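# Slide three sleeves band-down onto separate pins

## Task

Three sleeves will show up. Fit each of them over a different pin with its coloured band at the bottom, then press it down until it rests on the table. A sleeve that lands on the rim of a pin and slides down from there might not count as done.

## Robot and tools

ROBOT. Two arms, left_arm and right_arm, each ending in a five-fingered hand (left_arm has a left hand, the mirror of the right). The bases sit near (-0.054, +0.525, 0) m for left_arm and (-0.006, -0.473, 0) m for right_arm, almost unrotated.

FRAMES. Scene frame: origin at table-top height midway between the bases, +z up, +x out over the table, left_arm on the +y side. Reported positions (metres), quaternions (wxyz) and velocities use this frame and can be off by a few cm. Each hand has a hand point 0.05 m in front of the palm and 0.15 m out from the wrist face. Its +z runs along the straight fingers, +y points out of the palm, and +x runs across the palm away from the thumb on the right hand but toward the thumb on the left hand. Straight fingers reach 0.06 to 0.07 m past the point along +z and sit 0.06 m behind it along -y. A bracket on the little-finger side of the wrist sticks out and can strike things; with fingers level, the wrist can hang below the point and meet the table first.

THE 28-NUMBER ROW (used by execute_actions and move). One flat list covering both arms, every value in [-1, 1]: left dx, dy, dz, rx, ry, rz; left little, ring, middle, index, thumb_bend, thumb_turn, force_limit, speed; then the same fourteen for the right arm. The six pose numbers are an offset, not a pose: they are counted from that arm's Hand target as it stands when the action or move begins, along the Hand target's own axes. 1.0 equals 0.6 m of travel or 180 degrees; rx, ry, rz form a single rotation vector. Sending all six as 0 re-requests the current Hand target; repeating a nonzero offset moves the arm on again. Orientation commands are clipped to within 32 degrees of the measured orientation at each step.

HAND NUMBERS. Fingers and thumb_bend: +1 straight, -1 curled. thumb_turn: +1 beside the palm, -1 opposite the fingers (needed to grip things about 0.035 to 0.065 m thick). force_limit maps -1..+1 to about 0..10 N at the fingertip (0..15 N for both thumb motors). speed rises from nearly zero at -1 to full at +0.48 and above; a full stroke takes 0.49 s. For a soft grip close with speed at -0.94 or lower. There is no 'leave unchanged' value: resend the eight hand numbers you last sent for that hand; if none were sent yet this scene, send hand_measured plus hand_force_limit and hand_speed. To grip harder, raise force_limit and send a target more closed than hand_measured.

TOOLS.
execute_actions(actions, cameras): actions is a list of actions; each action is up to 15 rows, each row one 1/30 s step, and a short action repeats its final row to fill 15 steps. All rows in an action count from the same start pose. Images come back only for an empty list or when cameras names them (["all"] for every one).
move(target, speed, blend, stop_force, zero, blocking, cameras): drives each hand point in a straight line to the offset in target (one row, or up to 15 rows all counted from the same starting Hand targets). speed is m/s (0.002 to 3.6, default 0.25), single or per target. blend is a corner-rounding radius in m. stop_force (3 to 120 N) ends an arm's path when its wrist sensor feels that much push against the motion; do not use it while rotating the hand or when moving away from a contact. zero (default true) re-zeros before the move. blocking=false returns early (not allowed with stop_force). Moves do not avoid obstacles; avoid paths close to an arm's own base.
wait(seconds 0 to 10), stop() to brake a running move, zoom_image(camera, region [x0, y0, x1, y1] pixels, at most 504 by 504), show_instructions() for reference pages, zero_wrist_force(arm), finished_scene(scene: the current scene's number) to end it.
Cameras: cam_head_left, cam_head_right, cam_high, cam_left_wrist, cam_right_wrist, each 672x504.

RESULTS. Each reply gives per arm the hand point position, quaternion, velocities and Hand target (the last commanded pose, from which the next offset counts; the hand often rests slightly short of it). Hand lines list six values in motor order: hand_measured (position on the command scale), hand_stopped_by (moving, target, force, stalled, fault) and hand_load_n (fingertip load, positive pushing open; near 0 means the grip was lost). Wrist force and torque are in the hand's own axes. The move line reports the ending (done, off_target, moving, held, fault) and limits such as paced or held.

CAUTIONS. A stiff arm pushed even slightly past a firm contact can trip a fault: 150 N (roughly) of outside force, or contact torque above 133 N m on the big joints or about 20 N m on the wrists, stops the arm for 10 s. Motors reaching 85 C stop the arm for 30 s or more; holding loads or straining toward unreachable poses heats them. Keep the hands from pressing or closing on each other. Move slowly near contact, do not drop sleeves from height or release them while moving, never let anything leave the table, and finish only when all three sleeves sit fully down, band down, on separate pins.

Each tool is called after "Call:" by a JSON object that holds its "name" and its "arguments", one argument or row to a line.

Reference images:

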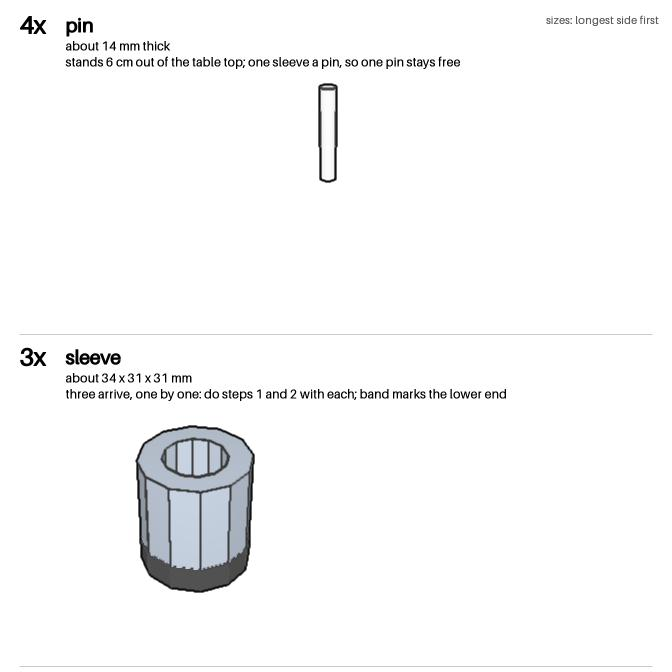

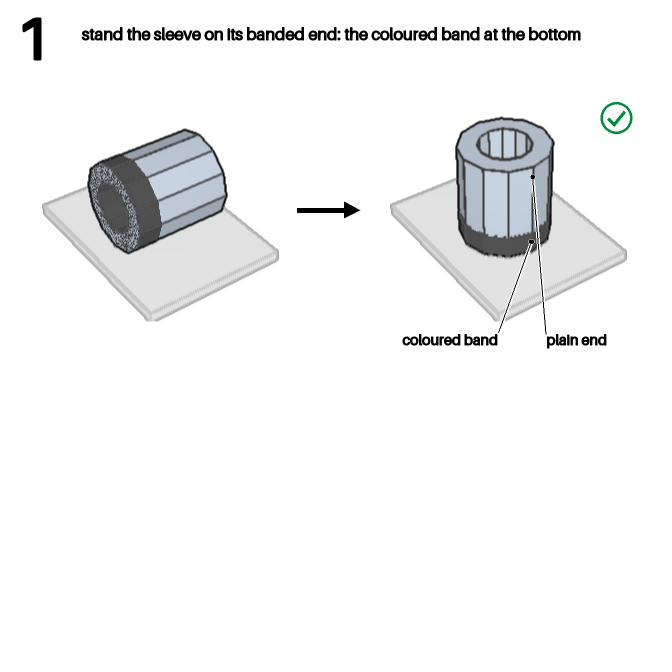

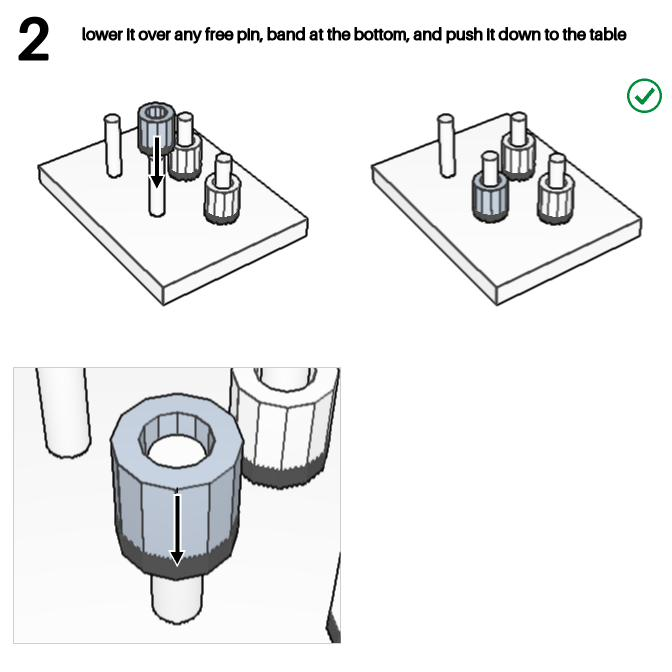

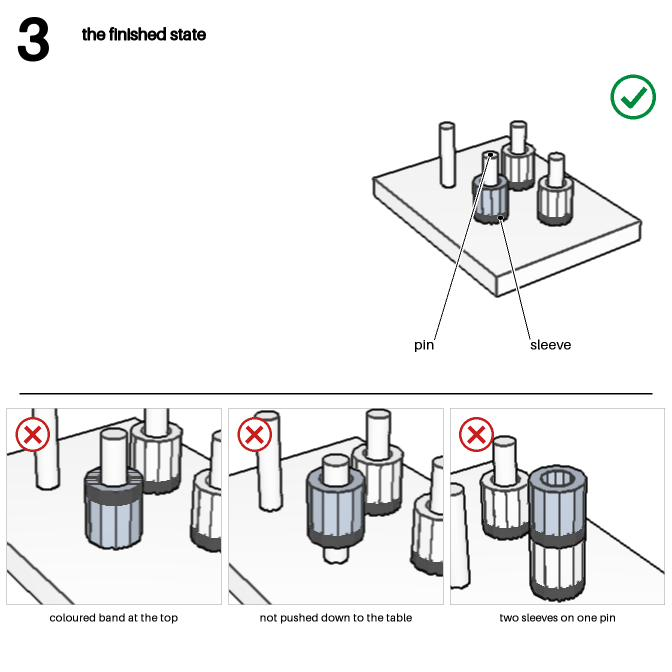

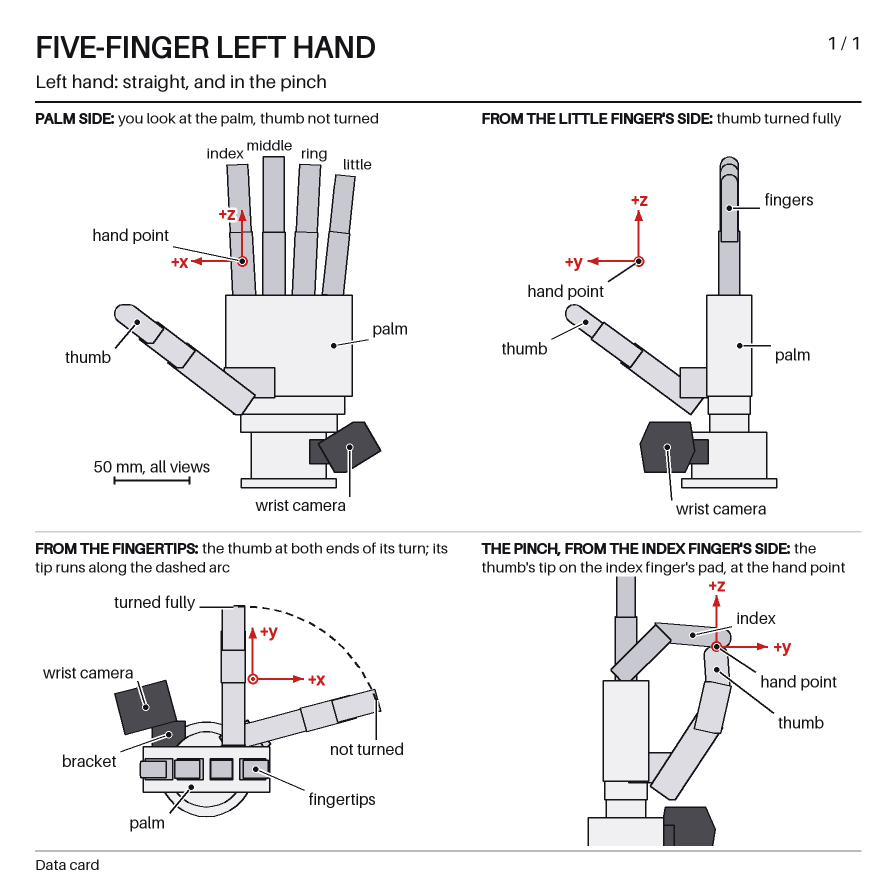

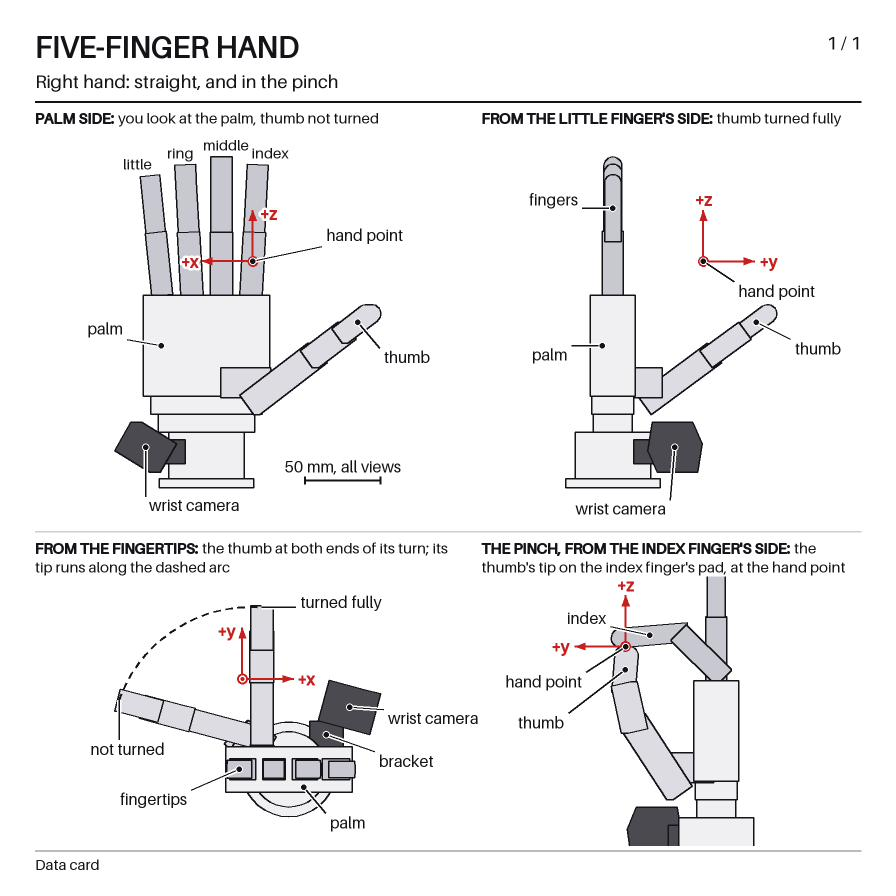

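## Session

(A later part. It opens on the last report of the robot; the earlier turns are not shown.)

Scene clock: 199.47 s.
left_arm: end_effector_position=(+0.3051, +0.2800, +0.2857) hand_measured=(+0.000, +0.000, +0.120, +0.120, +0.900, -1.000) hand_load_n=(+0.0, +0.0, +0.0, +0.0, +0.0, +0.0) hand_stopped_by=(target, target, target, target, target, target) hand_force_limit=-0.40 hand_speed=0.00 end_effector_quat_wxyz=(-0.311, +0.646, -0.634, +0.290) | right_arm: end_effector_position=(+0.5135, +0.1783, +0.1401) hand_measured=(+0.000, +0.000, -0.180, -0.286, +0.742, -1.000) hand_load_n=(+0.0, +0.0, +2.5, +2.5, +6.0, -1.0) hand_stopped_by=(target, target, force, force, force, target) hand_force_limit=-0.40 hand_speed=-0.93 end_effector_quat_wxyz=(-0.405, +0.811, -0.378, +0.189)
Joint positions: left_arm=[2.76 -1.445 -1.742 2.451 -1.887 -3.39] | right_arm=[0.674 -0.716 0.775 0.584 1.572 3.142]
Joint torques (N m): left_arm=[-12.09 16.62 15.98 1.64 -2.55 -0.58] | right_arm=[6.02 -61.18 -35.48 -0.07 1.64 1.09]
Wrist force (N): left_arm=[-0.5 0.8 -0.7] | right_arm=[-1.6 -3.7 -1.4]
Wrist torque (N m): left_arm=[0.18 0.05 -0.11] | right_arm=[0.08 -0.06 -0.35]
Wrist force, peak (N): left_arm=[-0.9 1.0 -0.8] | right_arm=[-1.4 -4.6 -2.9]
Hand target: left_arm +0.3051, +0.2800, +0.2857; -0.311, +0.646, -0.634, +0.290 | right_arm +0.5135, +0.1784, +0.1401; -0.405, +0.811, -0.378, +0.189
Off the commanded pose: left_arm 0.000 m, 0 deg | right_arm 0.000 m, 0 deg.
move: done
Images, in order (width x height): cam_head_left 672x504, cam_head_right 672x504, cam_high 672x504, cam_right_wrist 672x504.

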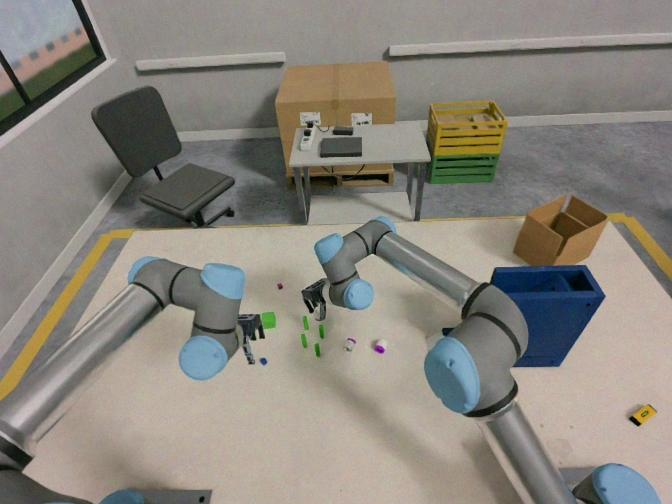

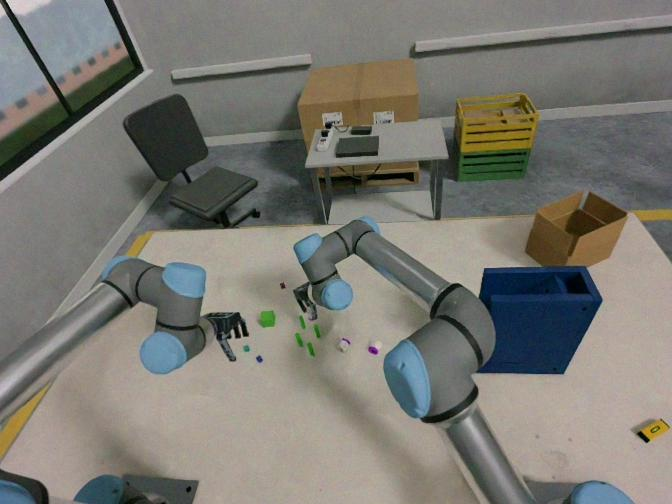

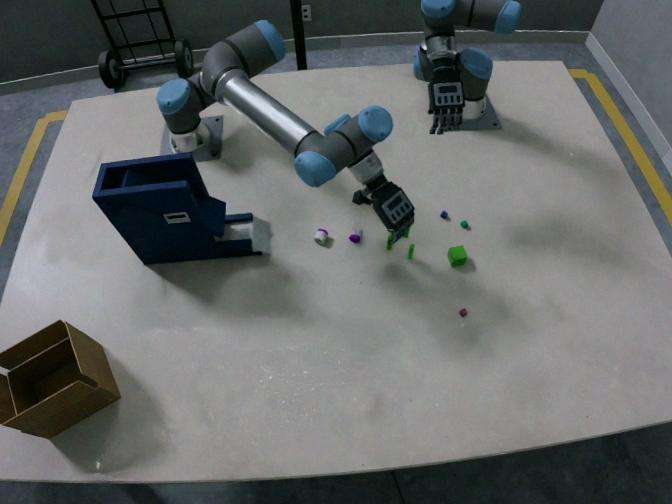

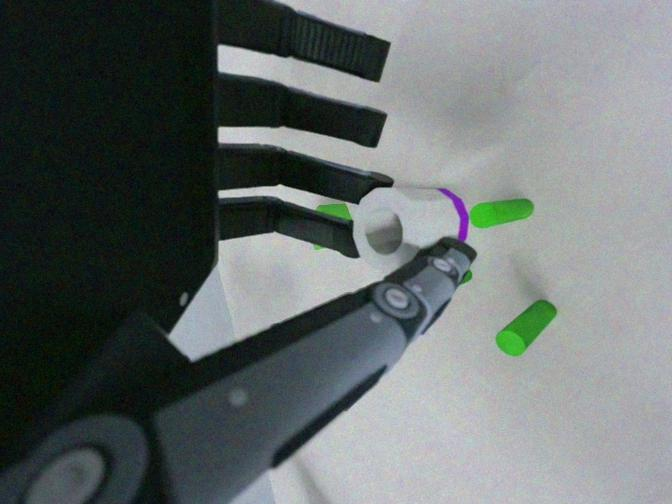

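Call:
{"name": "move", "arguments": {
  "target": [0,0,0,0,0,0,0.0,0.0,0.12,0.12,0.9,-1,-0.4,0.0,0,0.0333,0.025,0,0,0,0.0,0.0,-0.35,-0.35,0.4,-1,-0.4,-0.93],
  "speed": 0.08,
  "cameras": ["cam_right_wrist","cam_high","cam_head_left","cam_head_right"]
}}

Call:
{"name": "zoom_image", "arguments": {
  "camera": "cam_right_wrist",
  "region": [340, 170, 580, 350]
}}

Call:
{"name": "zoom_image", "arguments": {
  "camera": "cam_head_left",
  "region": [295, 300, 345, 350]
}}

Call:
{"name": "zoom_image", "arguments": {
  "camera": "cam_head_right",
  "region": [290, 300, 340, 350]
}}

Call:
{"name": "zoom_image", "arguments": {
  "camera": "cam_high",
  "region": [370, 210, 420, 260]
}}

Scene clock: 217.57 s.
left_arm: end_effector_position=(+0.3051, +0.2800, +0.2857) hand_measured=(+0.000, +0.000, +0.120, +0.120, +0.900, -1.000) hand_load_n=(+0.0, +0.0, +0.0, +0.0, +0.0, +0.0) hand_stopped_by=(target, target, target, target, target, target) hand_force_limit=-0.40 hand_speed=0.00 end_effector_quat_wxyz=(-0.311, +0.646, -0.634, +0.290) | right_arm: end_effector_position=(+0.5135, +0.1784, +0.1149) hand_measured=(+0.000, +0.000, -0.180, -0.286, +0.742, -1.000) hand_load_n=(+0.0, +0.0, +2.0, +3.0, +6.0, -1.0) hand_stopped_by=(target, target, force, force, force, target) hand_force_limit=-0.40 hand_speed=-0.93 end_effector_quat_wxyz=(-0.405, +0.811, -0.378, +0.189)
Joint positions: left_arm=[2.76 -1.445 -1.742 2.451 -1.887 -3.39] | right_arm=[0.674 -0.708 0.825 0.526 1.572 3.142]
Joint torques (N m): left_arm=[-12.44 16.66 16.27 1.6 -2.53 -0.69] | right_arm=[0.93 -77.24 -35.43 2.74 0.45 0.08]
Wrist force (N): left_arm=[-0.5 1.0 -0.6] | right_arm=[-1.5 -3.7 -1.6]
Wrist torque (N m): left_arm=[0.20 0.05 -0.12] | right_arm=[0.11 -0.08 -0.35]
Wrist force, peak (N): left_arm=[-0.7 1.1 -0.9] | right_arm=[-1.5 -4.4 -1.9]
Hand target: left_arm +0.3051, +0.2800, +0.2857; -0.311, +0.646, -0.634, +0.290 | right_arm +0.5135, +0.1784, +0.1152; -0.405, +0.811, -0.378, +0.189
Off the commanded pose: left_arm 0.000 m, 0 deg | right_arm 0.000 m, 0 deg.
move: done
Images, in order (width x height): cam_head_left 672x504, cam_head_right 672x504, cam_high 672x504, cam_right_wrist 672x504.

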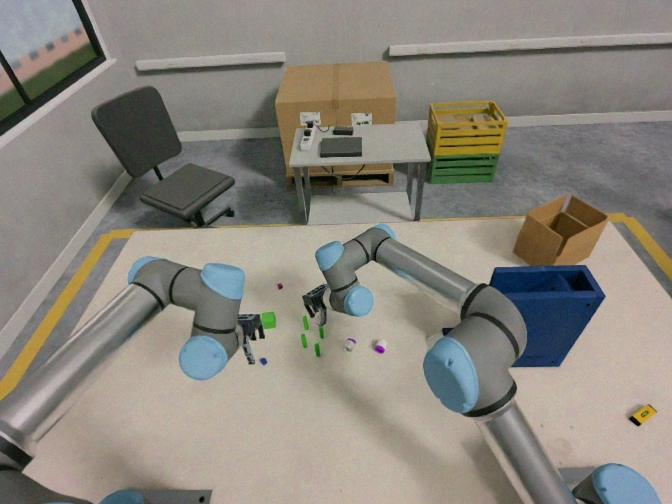

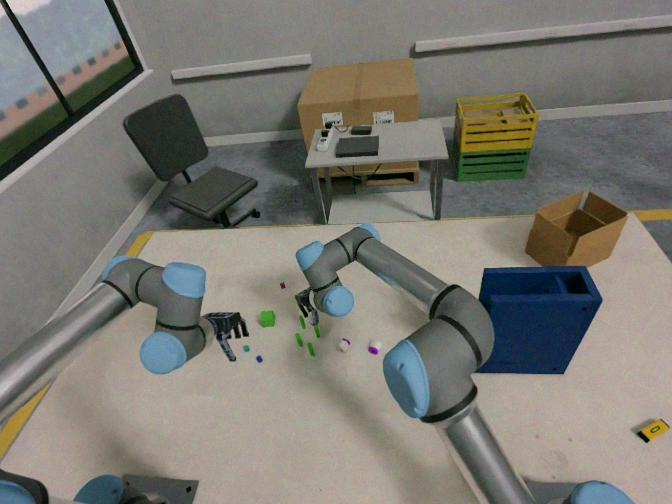

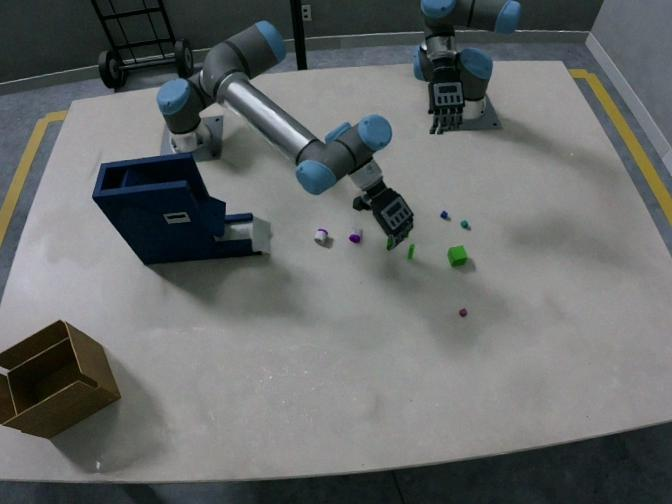

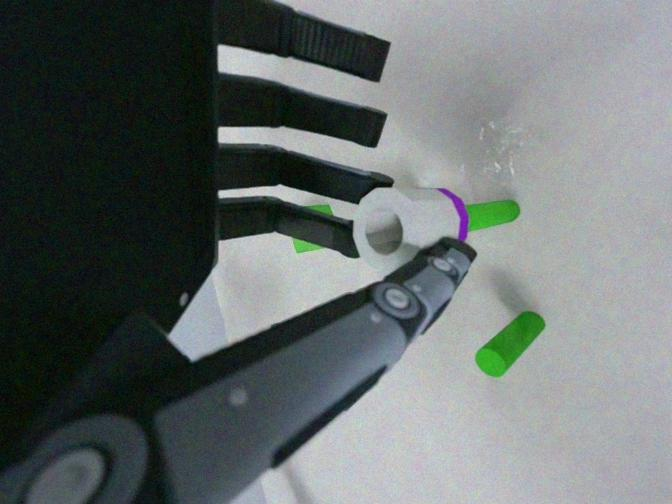

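Scaled by 2.100 from the camera's 672x504 image, which has a finer 960x720 frame.

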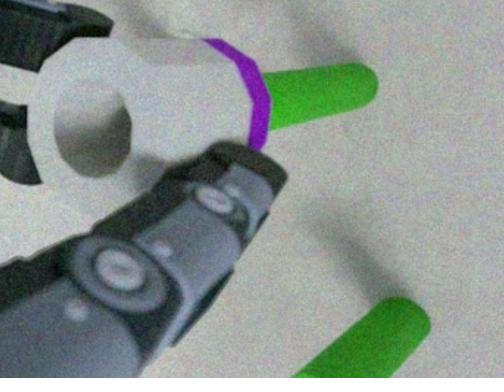

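Scaled by 10.080 from the camera's 672x504 image, which has a finer 960x720 frame.

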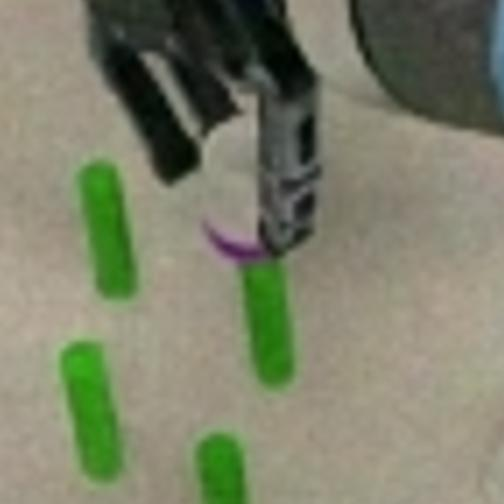

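Scaled by 10.080 from the camera's 672x504 image, which has a finer 960x720 frame.

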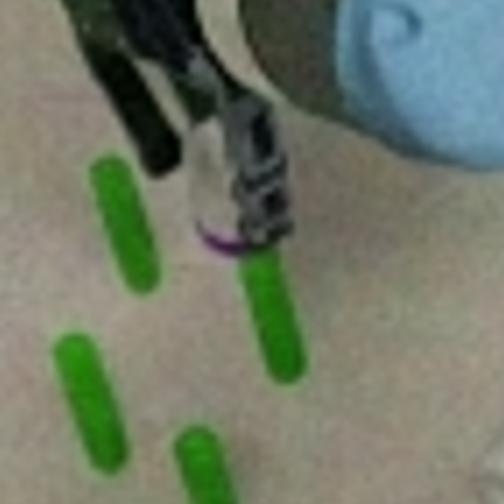

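Scaled by 10.080 from the camera's 672x504 image, which has a finer 960x720 frame.

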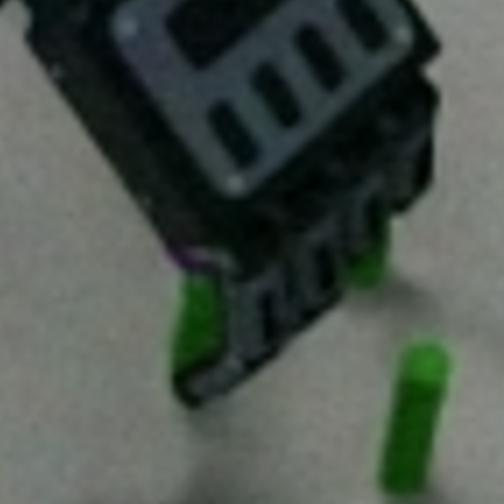

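Call:
{"name": "move", "arguments": {
  "target": [
    [0,0,0,0,0,0,0.0,0.0,0.12,0.12,0.9,-1,-0.4,0.0,0.0055,0.0015,-0.0020,0,0,0,0.0,0.0,-0.35,-0.35,0.4,-1,-0.4,-0.93],
    [0,0,0,0,0,0,0.0,0.0,0.12,0.12,0.9,-1,-0.4,0.0,0.0055,0.0418,0.0282,0,0,0,0.0,0.0,-0.35,-0.35,0.4,-1,-0.4,-0.93]
  ],
  "speed": [0.03,0.015],
  "stop_force": 3,
  "cameras": ["cam_right_wrist","cam_high","cam_head_left","cam_head_right"]
}}

Call:
{"name": "zoom_image", "arguments": {
  "camera": "cam_right_wrist",
  "region": [340, 170, 580, 350]
}}

Call:
{"name": "zoom_image", "arguments": {
  "camera": "cam_head_left",
  "region": [295, 300, 345, 350]
}}

Scene clock: 228.00 s.
left_arm: end_effector_position=(+0.3051, +0.2800, +0.2857) hand_measured=(+0.000, +0.000, +0.120, +0.120, +0.900, -1.000) hand_load_n=(+0.0, +0.0, +0.0, +0.0, +0.0, +0.0) hand_stopped_by=(target, target, target, target, target, target) hand_force_limit=-0.40 hand_speed=0.00 end_effector_quat_wxyz=(-0.311, +0.646, -0.634, +0.290) | right_arm: end_effector_position=(+0.5145, +0.1749, +0.0849) hand_measured=(+0.000, +0.000, -0.180, -0.286, +0.742, -1.000) hand_load_n=(+0.0, +0.0, +4.0, +0.5, +4.5, +0.0) hand_stopped_by=(target, target, force, force, force, target) hand_force_limit=-0.40 hand_speed=-0.93 end_effector_quat_wxyz=(-0.405, +0.811, -0.378, +0.189)
Joint positions: left_arm=[2.76 -1.445 -1.742 2.451 -1.887 -3.39] | right_arm=[0.669 -0.7 0.889 0.454 1.568 3.139]
Joint torques (N m): left_arm=[-11.94 17.05 16.09 1.45 -2.5 -0.67] | right_arm=[-4.08 -80.21 -35.51 2.6 -1.37 -0.92]
Wrist force (N): left_arm=[-0.7 0.8 -0.6] | right_arm=[-1.7 -3.9 -1.3]
Wrist torque (N m): left_arm=[0.17 0.08 -0.12] | right_arm=[0.05 -0.08 -0.34]
Wrist force, peak (N): left_arm=[-0.7 1.1 -0.8] | right_arm=[-0.5 -5.6 -2.6]
Hand target: left_arm +0.3051, +0.2800, +0.2857; -0.311, +0.646, -0.634, +0.290 | right_arm +0.5145, +0.1749, +0.0849; -0.405, +0.811, -0.378, +0.189
Off the commanded pose: left_arm 0.000 m, 0 deg | right_arm 0.000 m, 0 deg.
move: done
Images, in order (width x height): cam_head_left 672x504, cam_head_right 672x504, cam_high 672x504, cam_right_wrist 672x504.

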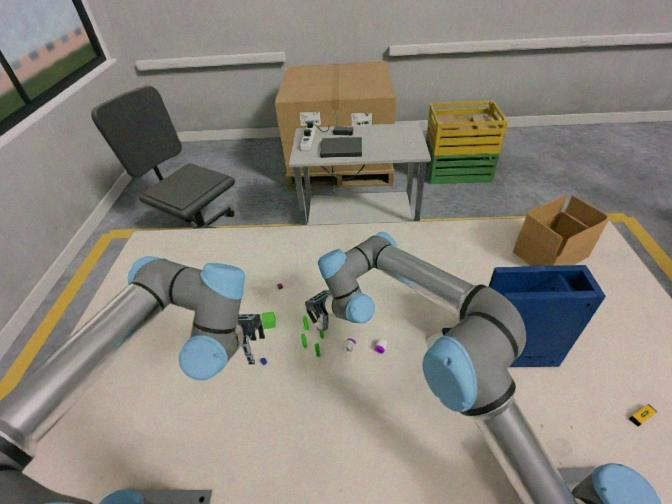

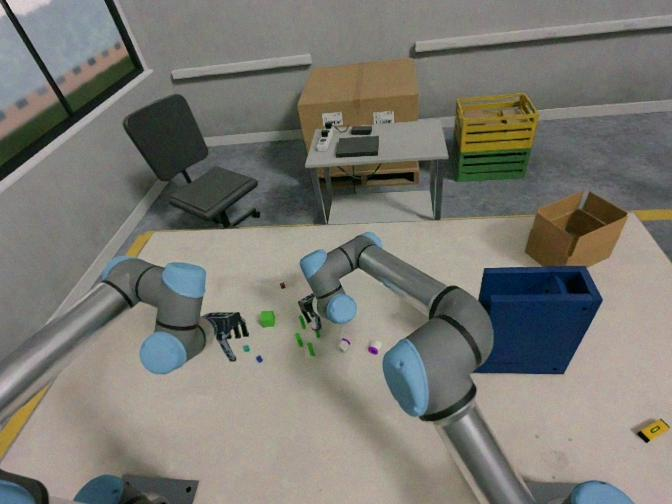

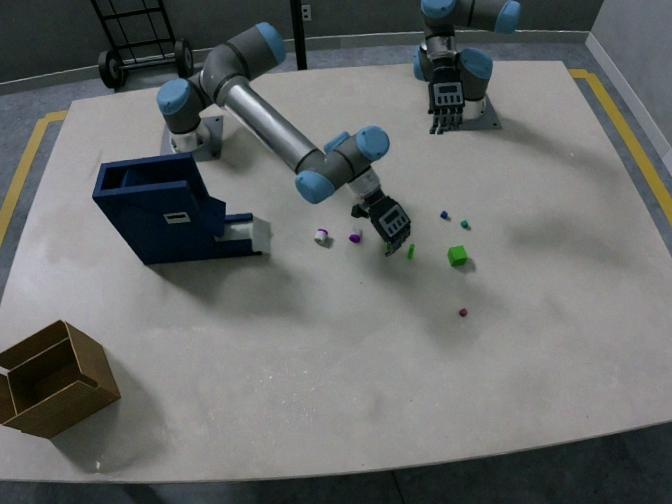

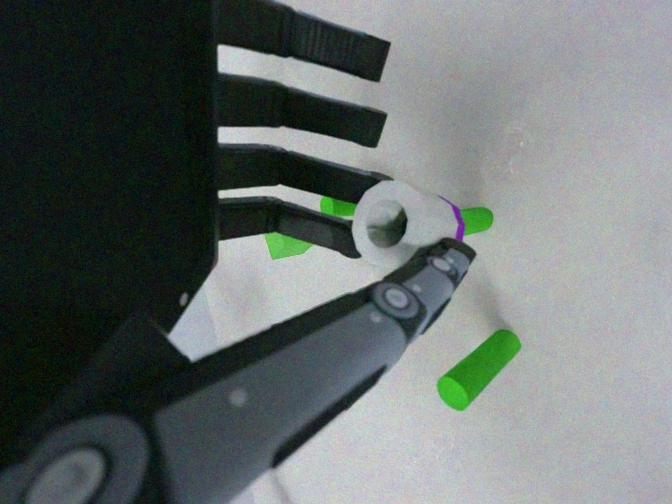

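Scaled by 2.100 from the camera's 672x504 image, which has a finer 960x720 frame.

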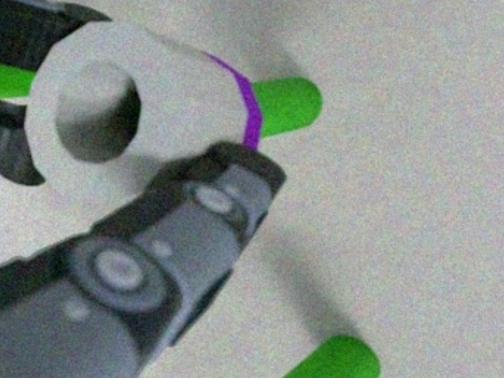

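Scaled by 10.080 from the camera's 672x504 image, which has a finer 960x720 frame.

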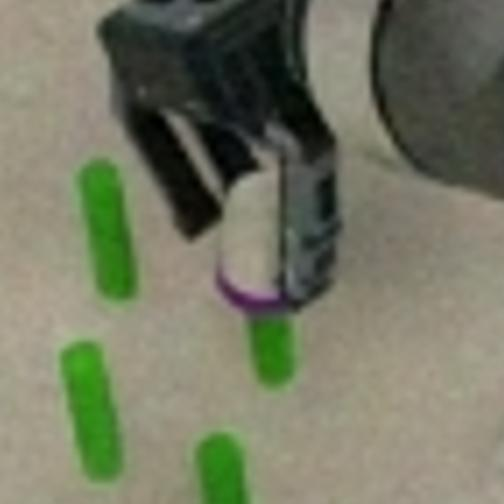

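Call:
{"name": "zoom_image", "arguments": {
  "camera": "cam_head_left",
  "region": [308, 312, 338, 342]
}}

Call:
{"name": "zoom_image", "arguments": {
  "camera": "cam_head_right",
  "region": [300, 310, 330, 340]
}}

Call:
{"name": "zoom_image", "arguments": {
  "camera": "cam_right_wrist",
  "region": [340, 160, 500, 280]
}}

Scaled by 16.800 from the camera's 672x504 image, which has a finer 960x720 frame.

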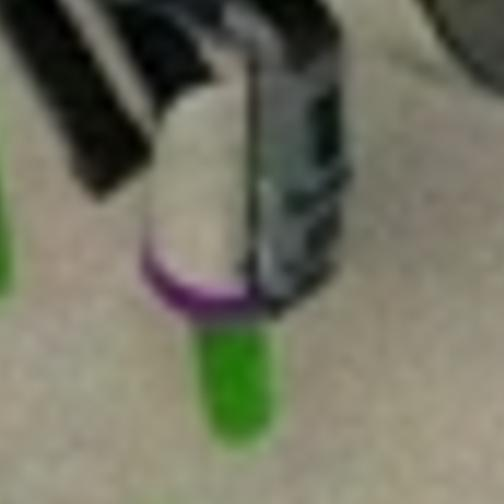

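Scaled by 16.800 from the camera's 672x504 image, which has a finer 960x720 frame.

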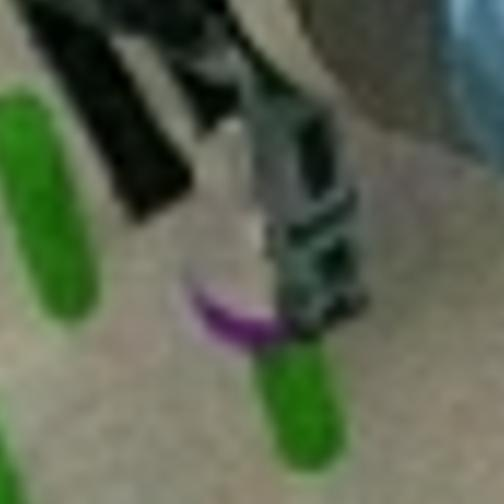

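Scaled by 3.150 from the camera's 672x504 image, which has a finer 960x720 frame.

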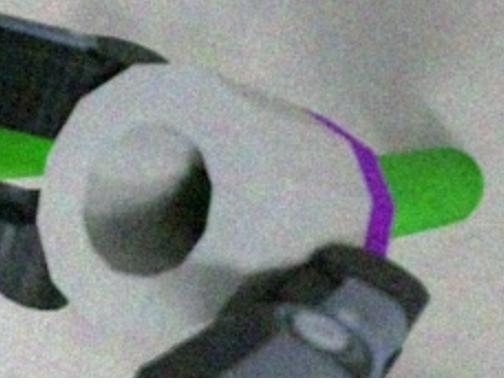

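Call:
{"name": "move", "arguments": {
  "target": [
    [0,0,0,0,0,0,0.0,0.0,0.12,0.12,0.9,-1,-0.4,0.0,0,-0.04,-0.03,0,0,0,0.0,0.0,-0.35,-0.35,0.4,-1,-0.4,-0.93],
    [0,0,0,0,0,0,0.0,0.0,0.12,0.12,0.9,-1,-0.4,0.0,0.1833,-0.0577,-0.0065,0,0,0,0.0,0.0,-0.35,-0.35,0.4,-1,-0.4,-0.93],
    [0,0,0,0,0,0,0.0,0.0,0.12,0.12,0.9,-1,-0.4,0.0,0.1833,0.0290,0.0585,0,0,0,0.0,0.0,-0.35,-0.35,0.4,-1,-0.4,-0.93],
    [0,0,0,0,0,0,0.0,0.0,0.12,0.12,0.9,-1,-0.4,0.0,0.1833,0.0570,0.0795,0,0,0,0.0,0.0,-0.35,-0.35,0.4,-1,-0.4,-0.93]
  ],
  "speed": [0.08,0.12,0.08,0.015],
  "blend": [0.005,0.01,0.005,0],
  "stop_force": 6,
  "cameras": ["cam_right_wrist","cam_head_left"]
}}

Scene clock: 250.37 s.
left_arm: end_effector_position=(+0.3051, +0.2800, +0.2857) hand_measured=(+0.000, +0.000, +0.120, +0.120, +0.900, -1.000) hand_load_n=(+0.0, +0.0, +0.0, +0.0, +0.0, +0.0) hand_stopped_by=(target, target, target, target, target, target) hand_force_limit=-0.40 hand_speed=0.00 end_effector_quat_wxyz=(-0.311, +0.646, -0.634, +0.290) | right_arm: end_effector_position=(+0.5987, +0.1019, +0.0289) hand_measured=(+0.000, +0.000, -0.180, -0.286, +0.742, -1.000) hand_load_n=(+0.0, +0.0, +2.5, +1.0, +4.5, -0.5) hand_stopped_by=(target, target, force, force, force, target) hand_force_limit=-0.40 hand_speed=-0.93 end_effector_quat_wxyz=(-0.405, +0.811, -0.378, +0.189)
Joint positions: left_arm=[2.76 -1.445 -1.742 2.451 -1.887 -3.39] | right_arm=[0.503 -0.645 0.932 0.362 1.436 3.039]
Joint torques (N m): left_arm=[-11.6 16.49 16.79 1.59 -2.49 -0.88] | right_arm=[-5.76 -75.3 -31.01 3.13 -1.62 0.04]
Wrist force (N): left_arm=[-0.5 0.8 -0.7] | right_arm=[-1.7 -6.3 -3.6]
Wrist torque (N m): left_arm=[0.18 0.05 -0.11] | right_arm=[0.05 -0.01 -0.31]
Wrist force, peak (N): left_arm=[-0.9 0.9 -0.9] | right_arm=[-2.1 -6.6 -3.9]
Hand target: left_arm +0.3051, +0.2800, +0.2857; -0.311, +0.646, -0.634, +0.290 | right_arm +0.5987, +0.1020, +0.0290; -0.405, +0.811, -0.378, +0.189
Off the commanded pose: left_arm 0.000 m, 0 deg | right_arm 0.000 m, 0 deg.
move: done
Images, in order (width x height): cam_head_left 672x504, cam_right_wrist 672x504.

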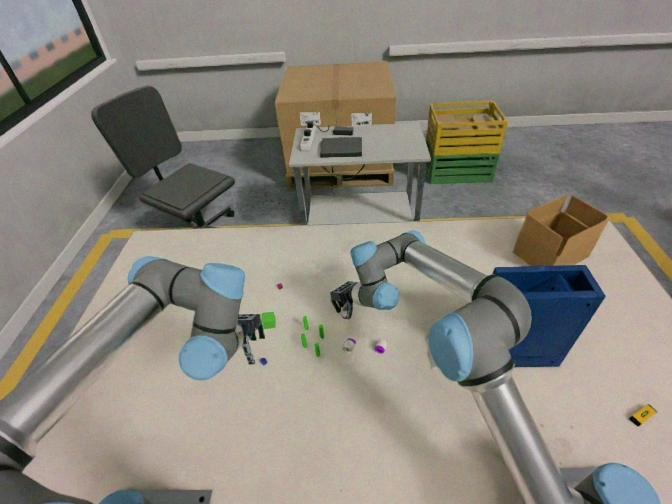

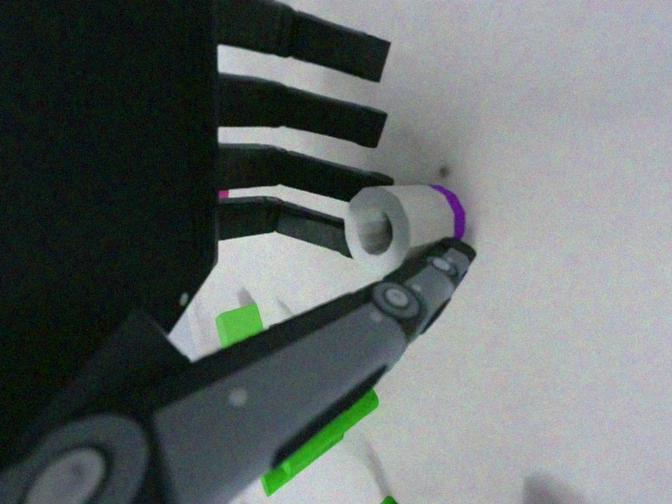

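Call:
{"name": "move", "arguments": {
  "target": [
    [0,0,0,0,0,0,0.0,0.0,0.12,0.12,0.9,-1,-0.4,0.0,0,0,0,0,0,0,0.0,0.0,0.0,-0.08,0.87,-1,-0.4,-0.7],
    [0,0,0,0,0,0,0.0,0.0,0.12,0.12,0.9,-1,-0.4,0.0,0,-0.0053,-0.004,0,0,0,0.0,0.0,-0.35,-0.35,0.4,-1,-0.4,-0.93],
    [0,0,0,0,0,0,0.0,0.0,0.12,0.12,0.9,-1,-0.4,0.0,0,-0.1147,-0.086,0,0,0,0.0,0.0,-0.35,-0.35,0.4,-1,-0.4,-0.93],
    [0,0,0,0,0,0,0.0,0.0,0.12,0.12,0.9,-1,-0.4,0.0,-0.1887,-0.0986,-0.1074,0,0,0,0.0,0.0,-0.35,-0.35,0.4,-1,-0.4,-0.93]
  ],
  "speed": [0.05,0.03,0.08,0.12],
  "blend": [0,0,0.01,0],
  "cameras": ["cam_right_wrist","cam_head_left","cam_head_right"]
}}

Call:
{"name": "zoom_image", "arguments": {
  "camera": "cam_right_wrist",
  "region": [340, 160, 580, 340]
}}

Call:
{"name": "zoom_image", "arguments": {
  "camera": "cam_head_left",
  "region": [305, 305, 345, 345]
}}

Call:
{"name": "zoom_image", "arguments": {
  "camera": "cam_head_right",
  "region": [298, 305, 338, 345]
}}

Scene clock: 263.53 s.
left_arm: end_effector_position=(+0.3051, +0.2800, +0.2857) hand_measured=(+0.000, +0.000, +0.120, +0.120, +0.900, -1.000) hand_load_n=(+0.0, +0.0, +0.0, +0.0, +0.0, +0.0) hand_stopped_by=(target, target, target, target, target, target) hand_force_limit=-0.40 hand_speed=0.00 end_effector_quat_wxyz=(-0.311, +0.646, -0.634, +0.290) | right_arm: end_effector_position=(+0.5137, +0.1784, +0.1150) hand_measured=(+0.000, +0.000, -0.202, -0.328, +0.766, -1.000) hand_load_n=(+0.5, +0.0, +1.5, +3.0, +6.5, -1.0) hand_stopped_by=(target, target, force, force, force, target) hand_force_limit=-0.40 hand_speed=-0.93 end_effector_quat_wxyz=(-0.405, +0.810, -0.378, +0.189)
Joint positions: left_arm=[2.76 -1.445 -1.742 2.451 -1.887 -3.39] | right_arm=[0.674 -0.708 0.825 0.526 1.572 3.142]
Joint torques (N m): left_arm=[-11.59 16.87 16.52 1.55 -2.42 -0.91] | right_arm=[2.16 -61.96 -17.99 1.03 -1.28 -0.99]
Wrist force (N): left_arm=[-0.5 0.9 -0.7] | right_arm=[-1.5 -3.4 -1.3]
Wrist torque (N m): left_arm=[0.18 0.04 -0.11] | right_arm=[0.14 -0.09 -0.50]
Wrist force, peak (N): left_arm=[-0.6 1.3 -0.6] | right_arm=[-2.0 -6.6 -3.9]
Hand target: left_arm +0.3051, +0.2800, +0.2857; -0.311, +0.646, -0.634, +0.290 | right_arm +0.5136, +0.1784, +0.1150; -0.405, +0.811, -0.378, +0.189
Off the commanded pose: left_arm 0.000 m, 0 deg | right_arm 0.000 m, 0 deg.
move: done
Images, in order (width x height): cam_head_left 672x504, cam_head_right 672x504, cam_right_wrist 672x504.

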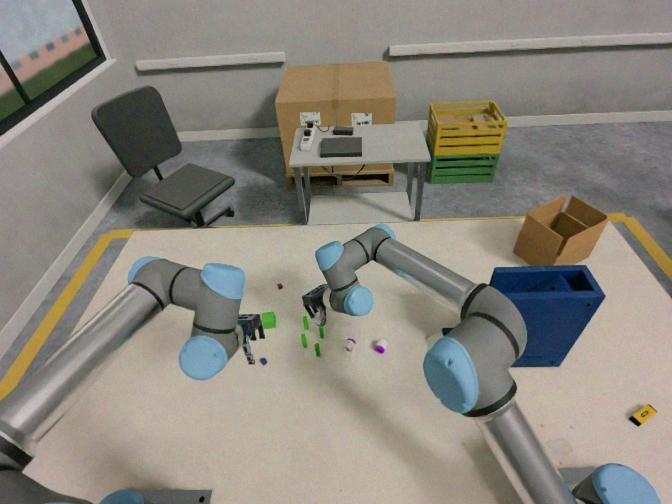

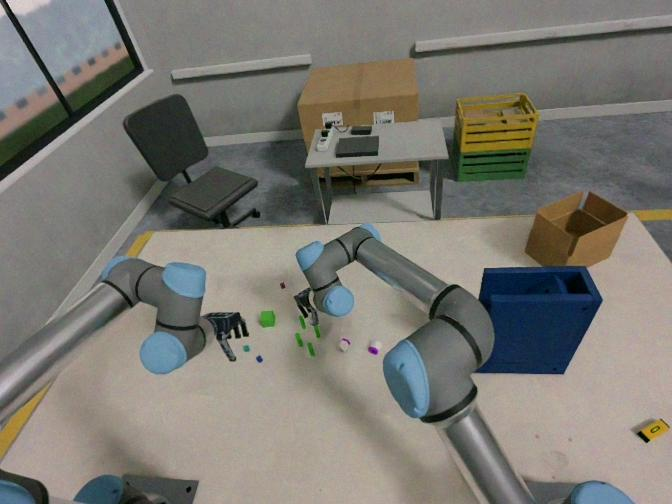

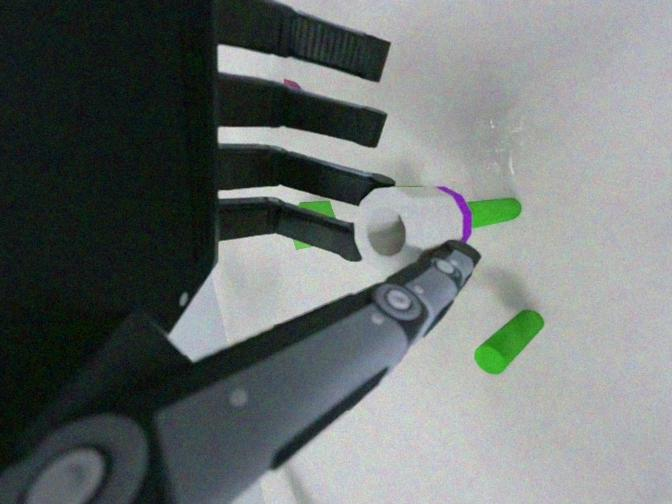

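Scaled by 2.100 from the camera's 672x504 image, which has a finer 960x720 frame.

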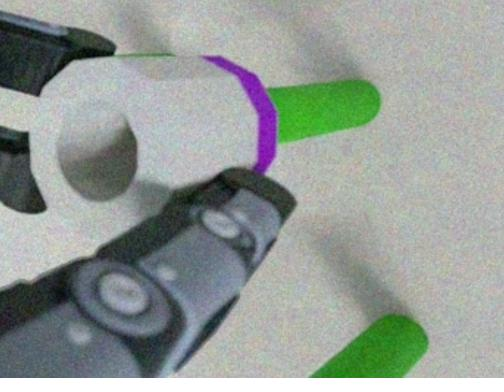

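Scaled by 12.600 from the camera's 672x504 image, which has a finer 960x720 frame.

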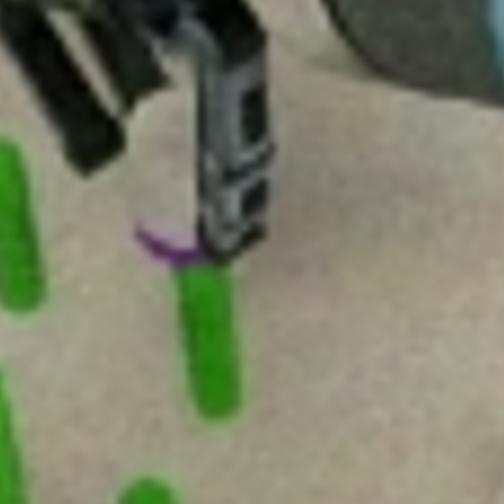

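Scaled by 12.600 from the camera's 672x504 image, which has a finer 960x720 frame.

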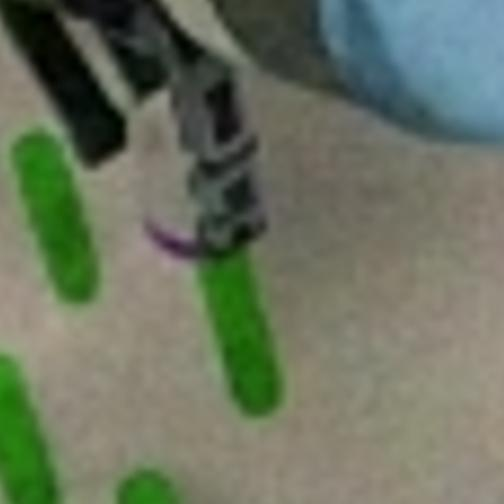

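Call:
{"name": "zoom_image", "arguments": {
  "camera": "cam_right_wrist",
  "region": [350, 175, 530, 275]
}}

Scaled by 2.800 from the camera's 672x504 image, which has a finer 960x720 frame.

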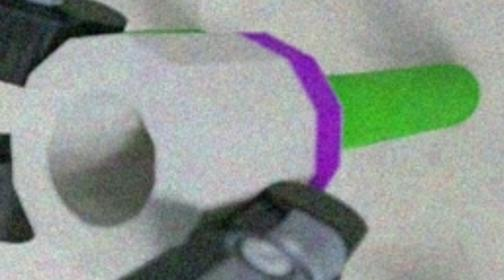

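Call:
{"name": "move", "arguments": {
  "target": [
    [0,0,0,0,0,0,0.0,0.0,0.12,0.12,0.9,-1,-0.4,0.0,0.0025,0.0,0.0,0,0,0,0.0,0.0,-0.35,-0.35,0.4,-1,-0.4,-0.93],
    [0,0,0,0,0,0,0.0,0.0,0.12,0.12,0.9,-1,-0.4,0.0,0.0025,0.036,0.027,0,0,0,0.0,0.0,-0.35,-0.35,0.4,-1,-0.4,-0.93]
  ],
  "speed": [0.03,0.015],
  "stop_force": 3,
  "cameras": ["cam_right_wrist","cam_head_left"]
}}

Call:
{"name": "zoom_image", "arguments": {
  "camera": "cam_right_wrist",
  "region": [350, 175, 530, 275]
}}

Scene clock: 283.30 s.
left_arm: end_effector_position=(+0.3051, +0.2800, +0.2857) hand_measured=(+0.000, +0.000, +0.120, +0.120, +0.900, -1.000) hand_load_n=(+0.0, +0.0, +0.0, +0.5, +0.0, +0.0) hand_stopped_by=(target, target, target, target, target, target) hand_force_limit=-0.40 hand_speed=0.00 end_effector_quat_wxyz=(-0.311, +0.646, -0.634, +0.290) | right_arm: end_effector_position=(+0.5146, +0.1772, +0.0880) hand_measured=(+0.000, +0.000, -0.202, -0.328, +0.766, -1.000) hand_load_n=(+0.0, +0.0, +2.0, +3.0, +6.5, -1.0) hand_stopped_by=(target, target, force, force, force, target) hand_force_limit=-0.40 hand_speed=-0.93 end_effector_quat_wxyz=(-0.405, +0.811, -0.378, +0.189)
Joint positions: left_arm=[2.76 -1.445 -1.742 2.451 -1.887 -3.39] | right_arm=[0.672 -0.696 0.874 0.466 1.57 3.141]
Joint torques (N m): left_arm=[-11.19 16.17 15.74 1.55 -2.3 -0.89] | right_arm=[-3.29 -80.1 -34.76 2.57 -1.07 -0.25]
Wrist force (N): left_arm=[-0.6 1.0 -0.9] | right_arm=[-1.7 -3.8 -1.1]
Wrist torque (N m): left_arm=[0.21 0.06 -0.12] | right_arm=[0.06 -0.08 -0.50]
Wrist force, peak (N): left_arm=[-0.7 1.1 -0.8] | right_arm=[-2.0 -3.7 -1.7]
Hand target: left_arm +0.3051, +0.2800, +0.2857; -0.311, +0.646, -0.634, +0.290 | right_arm +0.5146, +0.1772, +0.0880; -0.405, +0.811, -0.378, +0.189
Off the commanded pose: left_arm 0.000 m, 0 deg | right_arm 0.000 m, 0 deg.
move: done
Images, in order (width x height): cam_head_left 672x504, cam_right_wrist 672x504.

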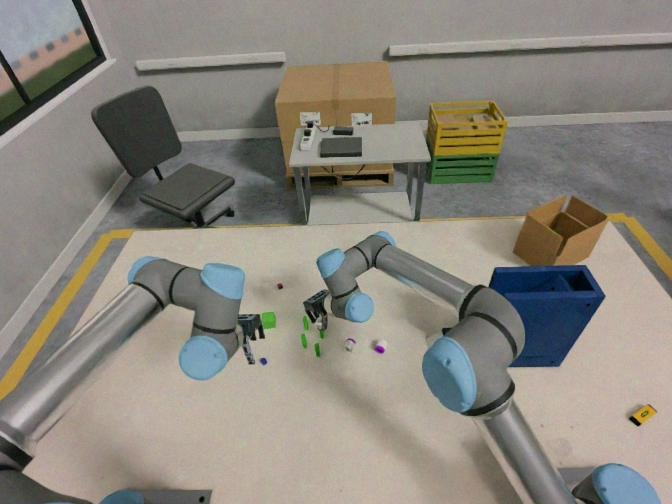

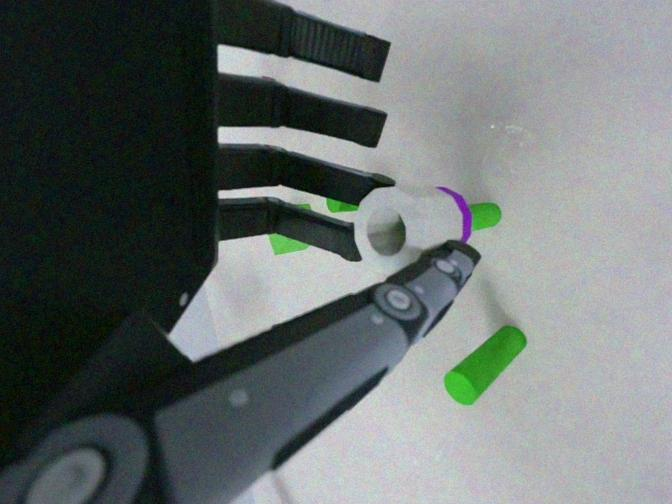

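Scaled by 2.800 from the camera's 672x504 image, which has a finer 960x720 frame.

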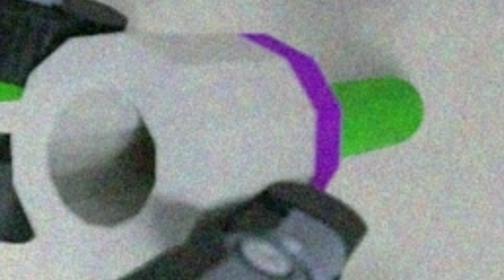

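Call:
{"name": "move", "arguments": {
  "target": [0,0,0,0,0,0,0.0,0.0,0.12,0.12,0.9,-1,-0.4,0.0,0,0.0133,0.010,0,0,0,0.0,0.0,-0.35,-0.35,0.4,-1,-0.4,-0.93],
  "speed": 0.015,
  "stop_force": 3,
  "cameras": ["cam_right_wrist"]
}}

Scene clock: 287.10 s.
left_arm: end_effector_position=(+0.3051, +0.2800, +0.2857) hand_measured=(+0.000, +0.000, +0.120, +0.120, +0.900, -1.000) hand_load_n=(+0.0, +0.5, +0.0, +0.0, +0.0, +0.0) hand_stopped_by=(target, target, target, target, target, target) hand_force_limit=-0.40 hand_speed=0.00 end_effector_quat_wxyz=(-0.311, +0.646, -0.634, +0.290) | right_arm: end_effector_position=(+0.5146, +0.1772, +0.0779) hand_measured=(+0.000, +0.000, -0.202, -0.328, +0.766, -1.000) hand_load_n=(+0.0, +0.0, +3.0, +2.0, +5.0, +0.0) hand_stopped_by=(target, target, force, force, force, target) hand_force_limit=-0.40 hand_speed=-0.93 end_effector_quat_wxyz=(-0.405, +0.811, -0.378, +0.189)
Joint positions: left_arm=[2.76 -1.445 -1.742 2.451 -1.887 -3.39] | right_arm=[0.672 -0.691 0.889 0.444 1.57 3.14]
Joint torques (N m): left_arm=[-11.99 16.56 16.08 1.61 -2.22 -0.93] | right_arm=[-5 -70.65 -33.77 3.48 -1.49 -1.08]
Wrist force (N): left_arm=[-0.7 0.7 -0.6] | right_arm=[-2.0 -4.8 -0.6]
Wrist torque (N m): left_arm=[0.16 0.08 -0.12] | right_arm=[0.11 -0.10 -0.50]
Wrist force, peak (N): left_arm=[-0.8 1.2 -0.5] | right_arm=[-2.2 -5.2 -0.4]
Hand target: left_arm +0.3051, +0.2800, +0.2857; -0.311, +0.646, -0.634, +0.290 | right_arm +0.5146, +0.1772, +0.0780; -0.405, +0.811, -0.378, +0.189
Off the commanded pose: left_arm 0.000 m, 0 deg | right_arm 0.000 m, 0 deg.
move: done
Images, in order (width x height): cam_right_wrist 672x504.

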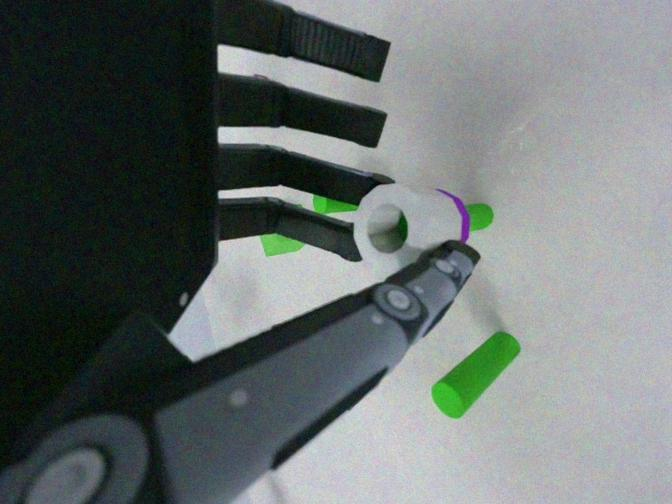

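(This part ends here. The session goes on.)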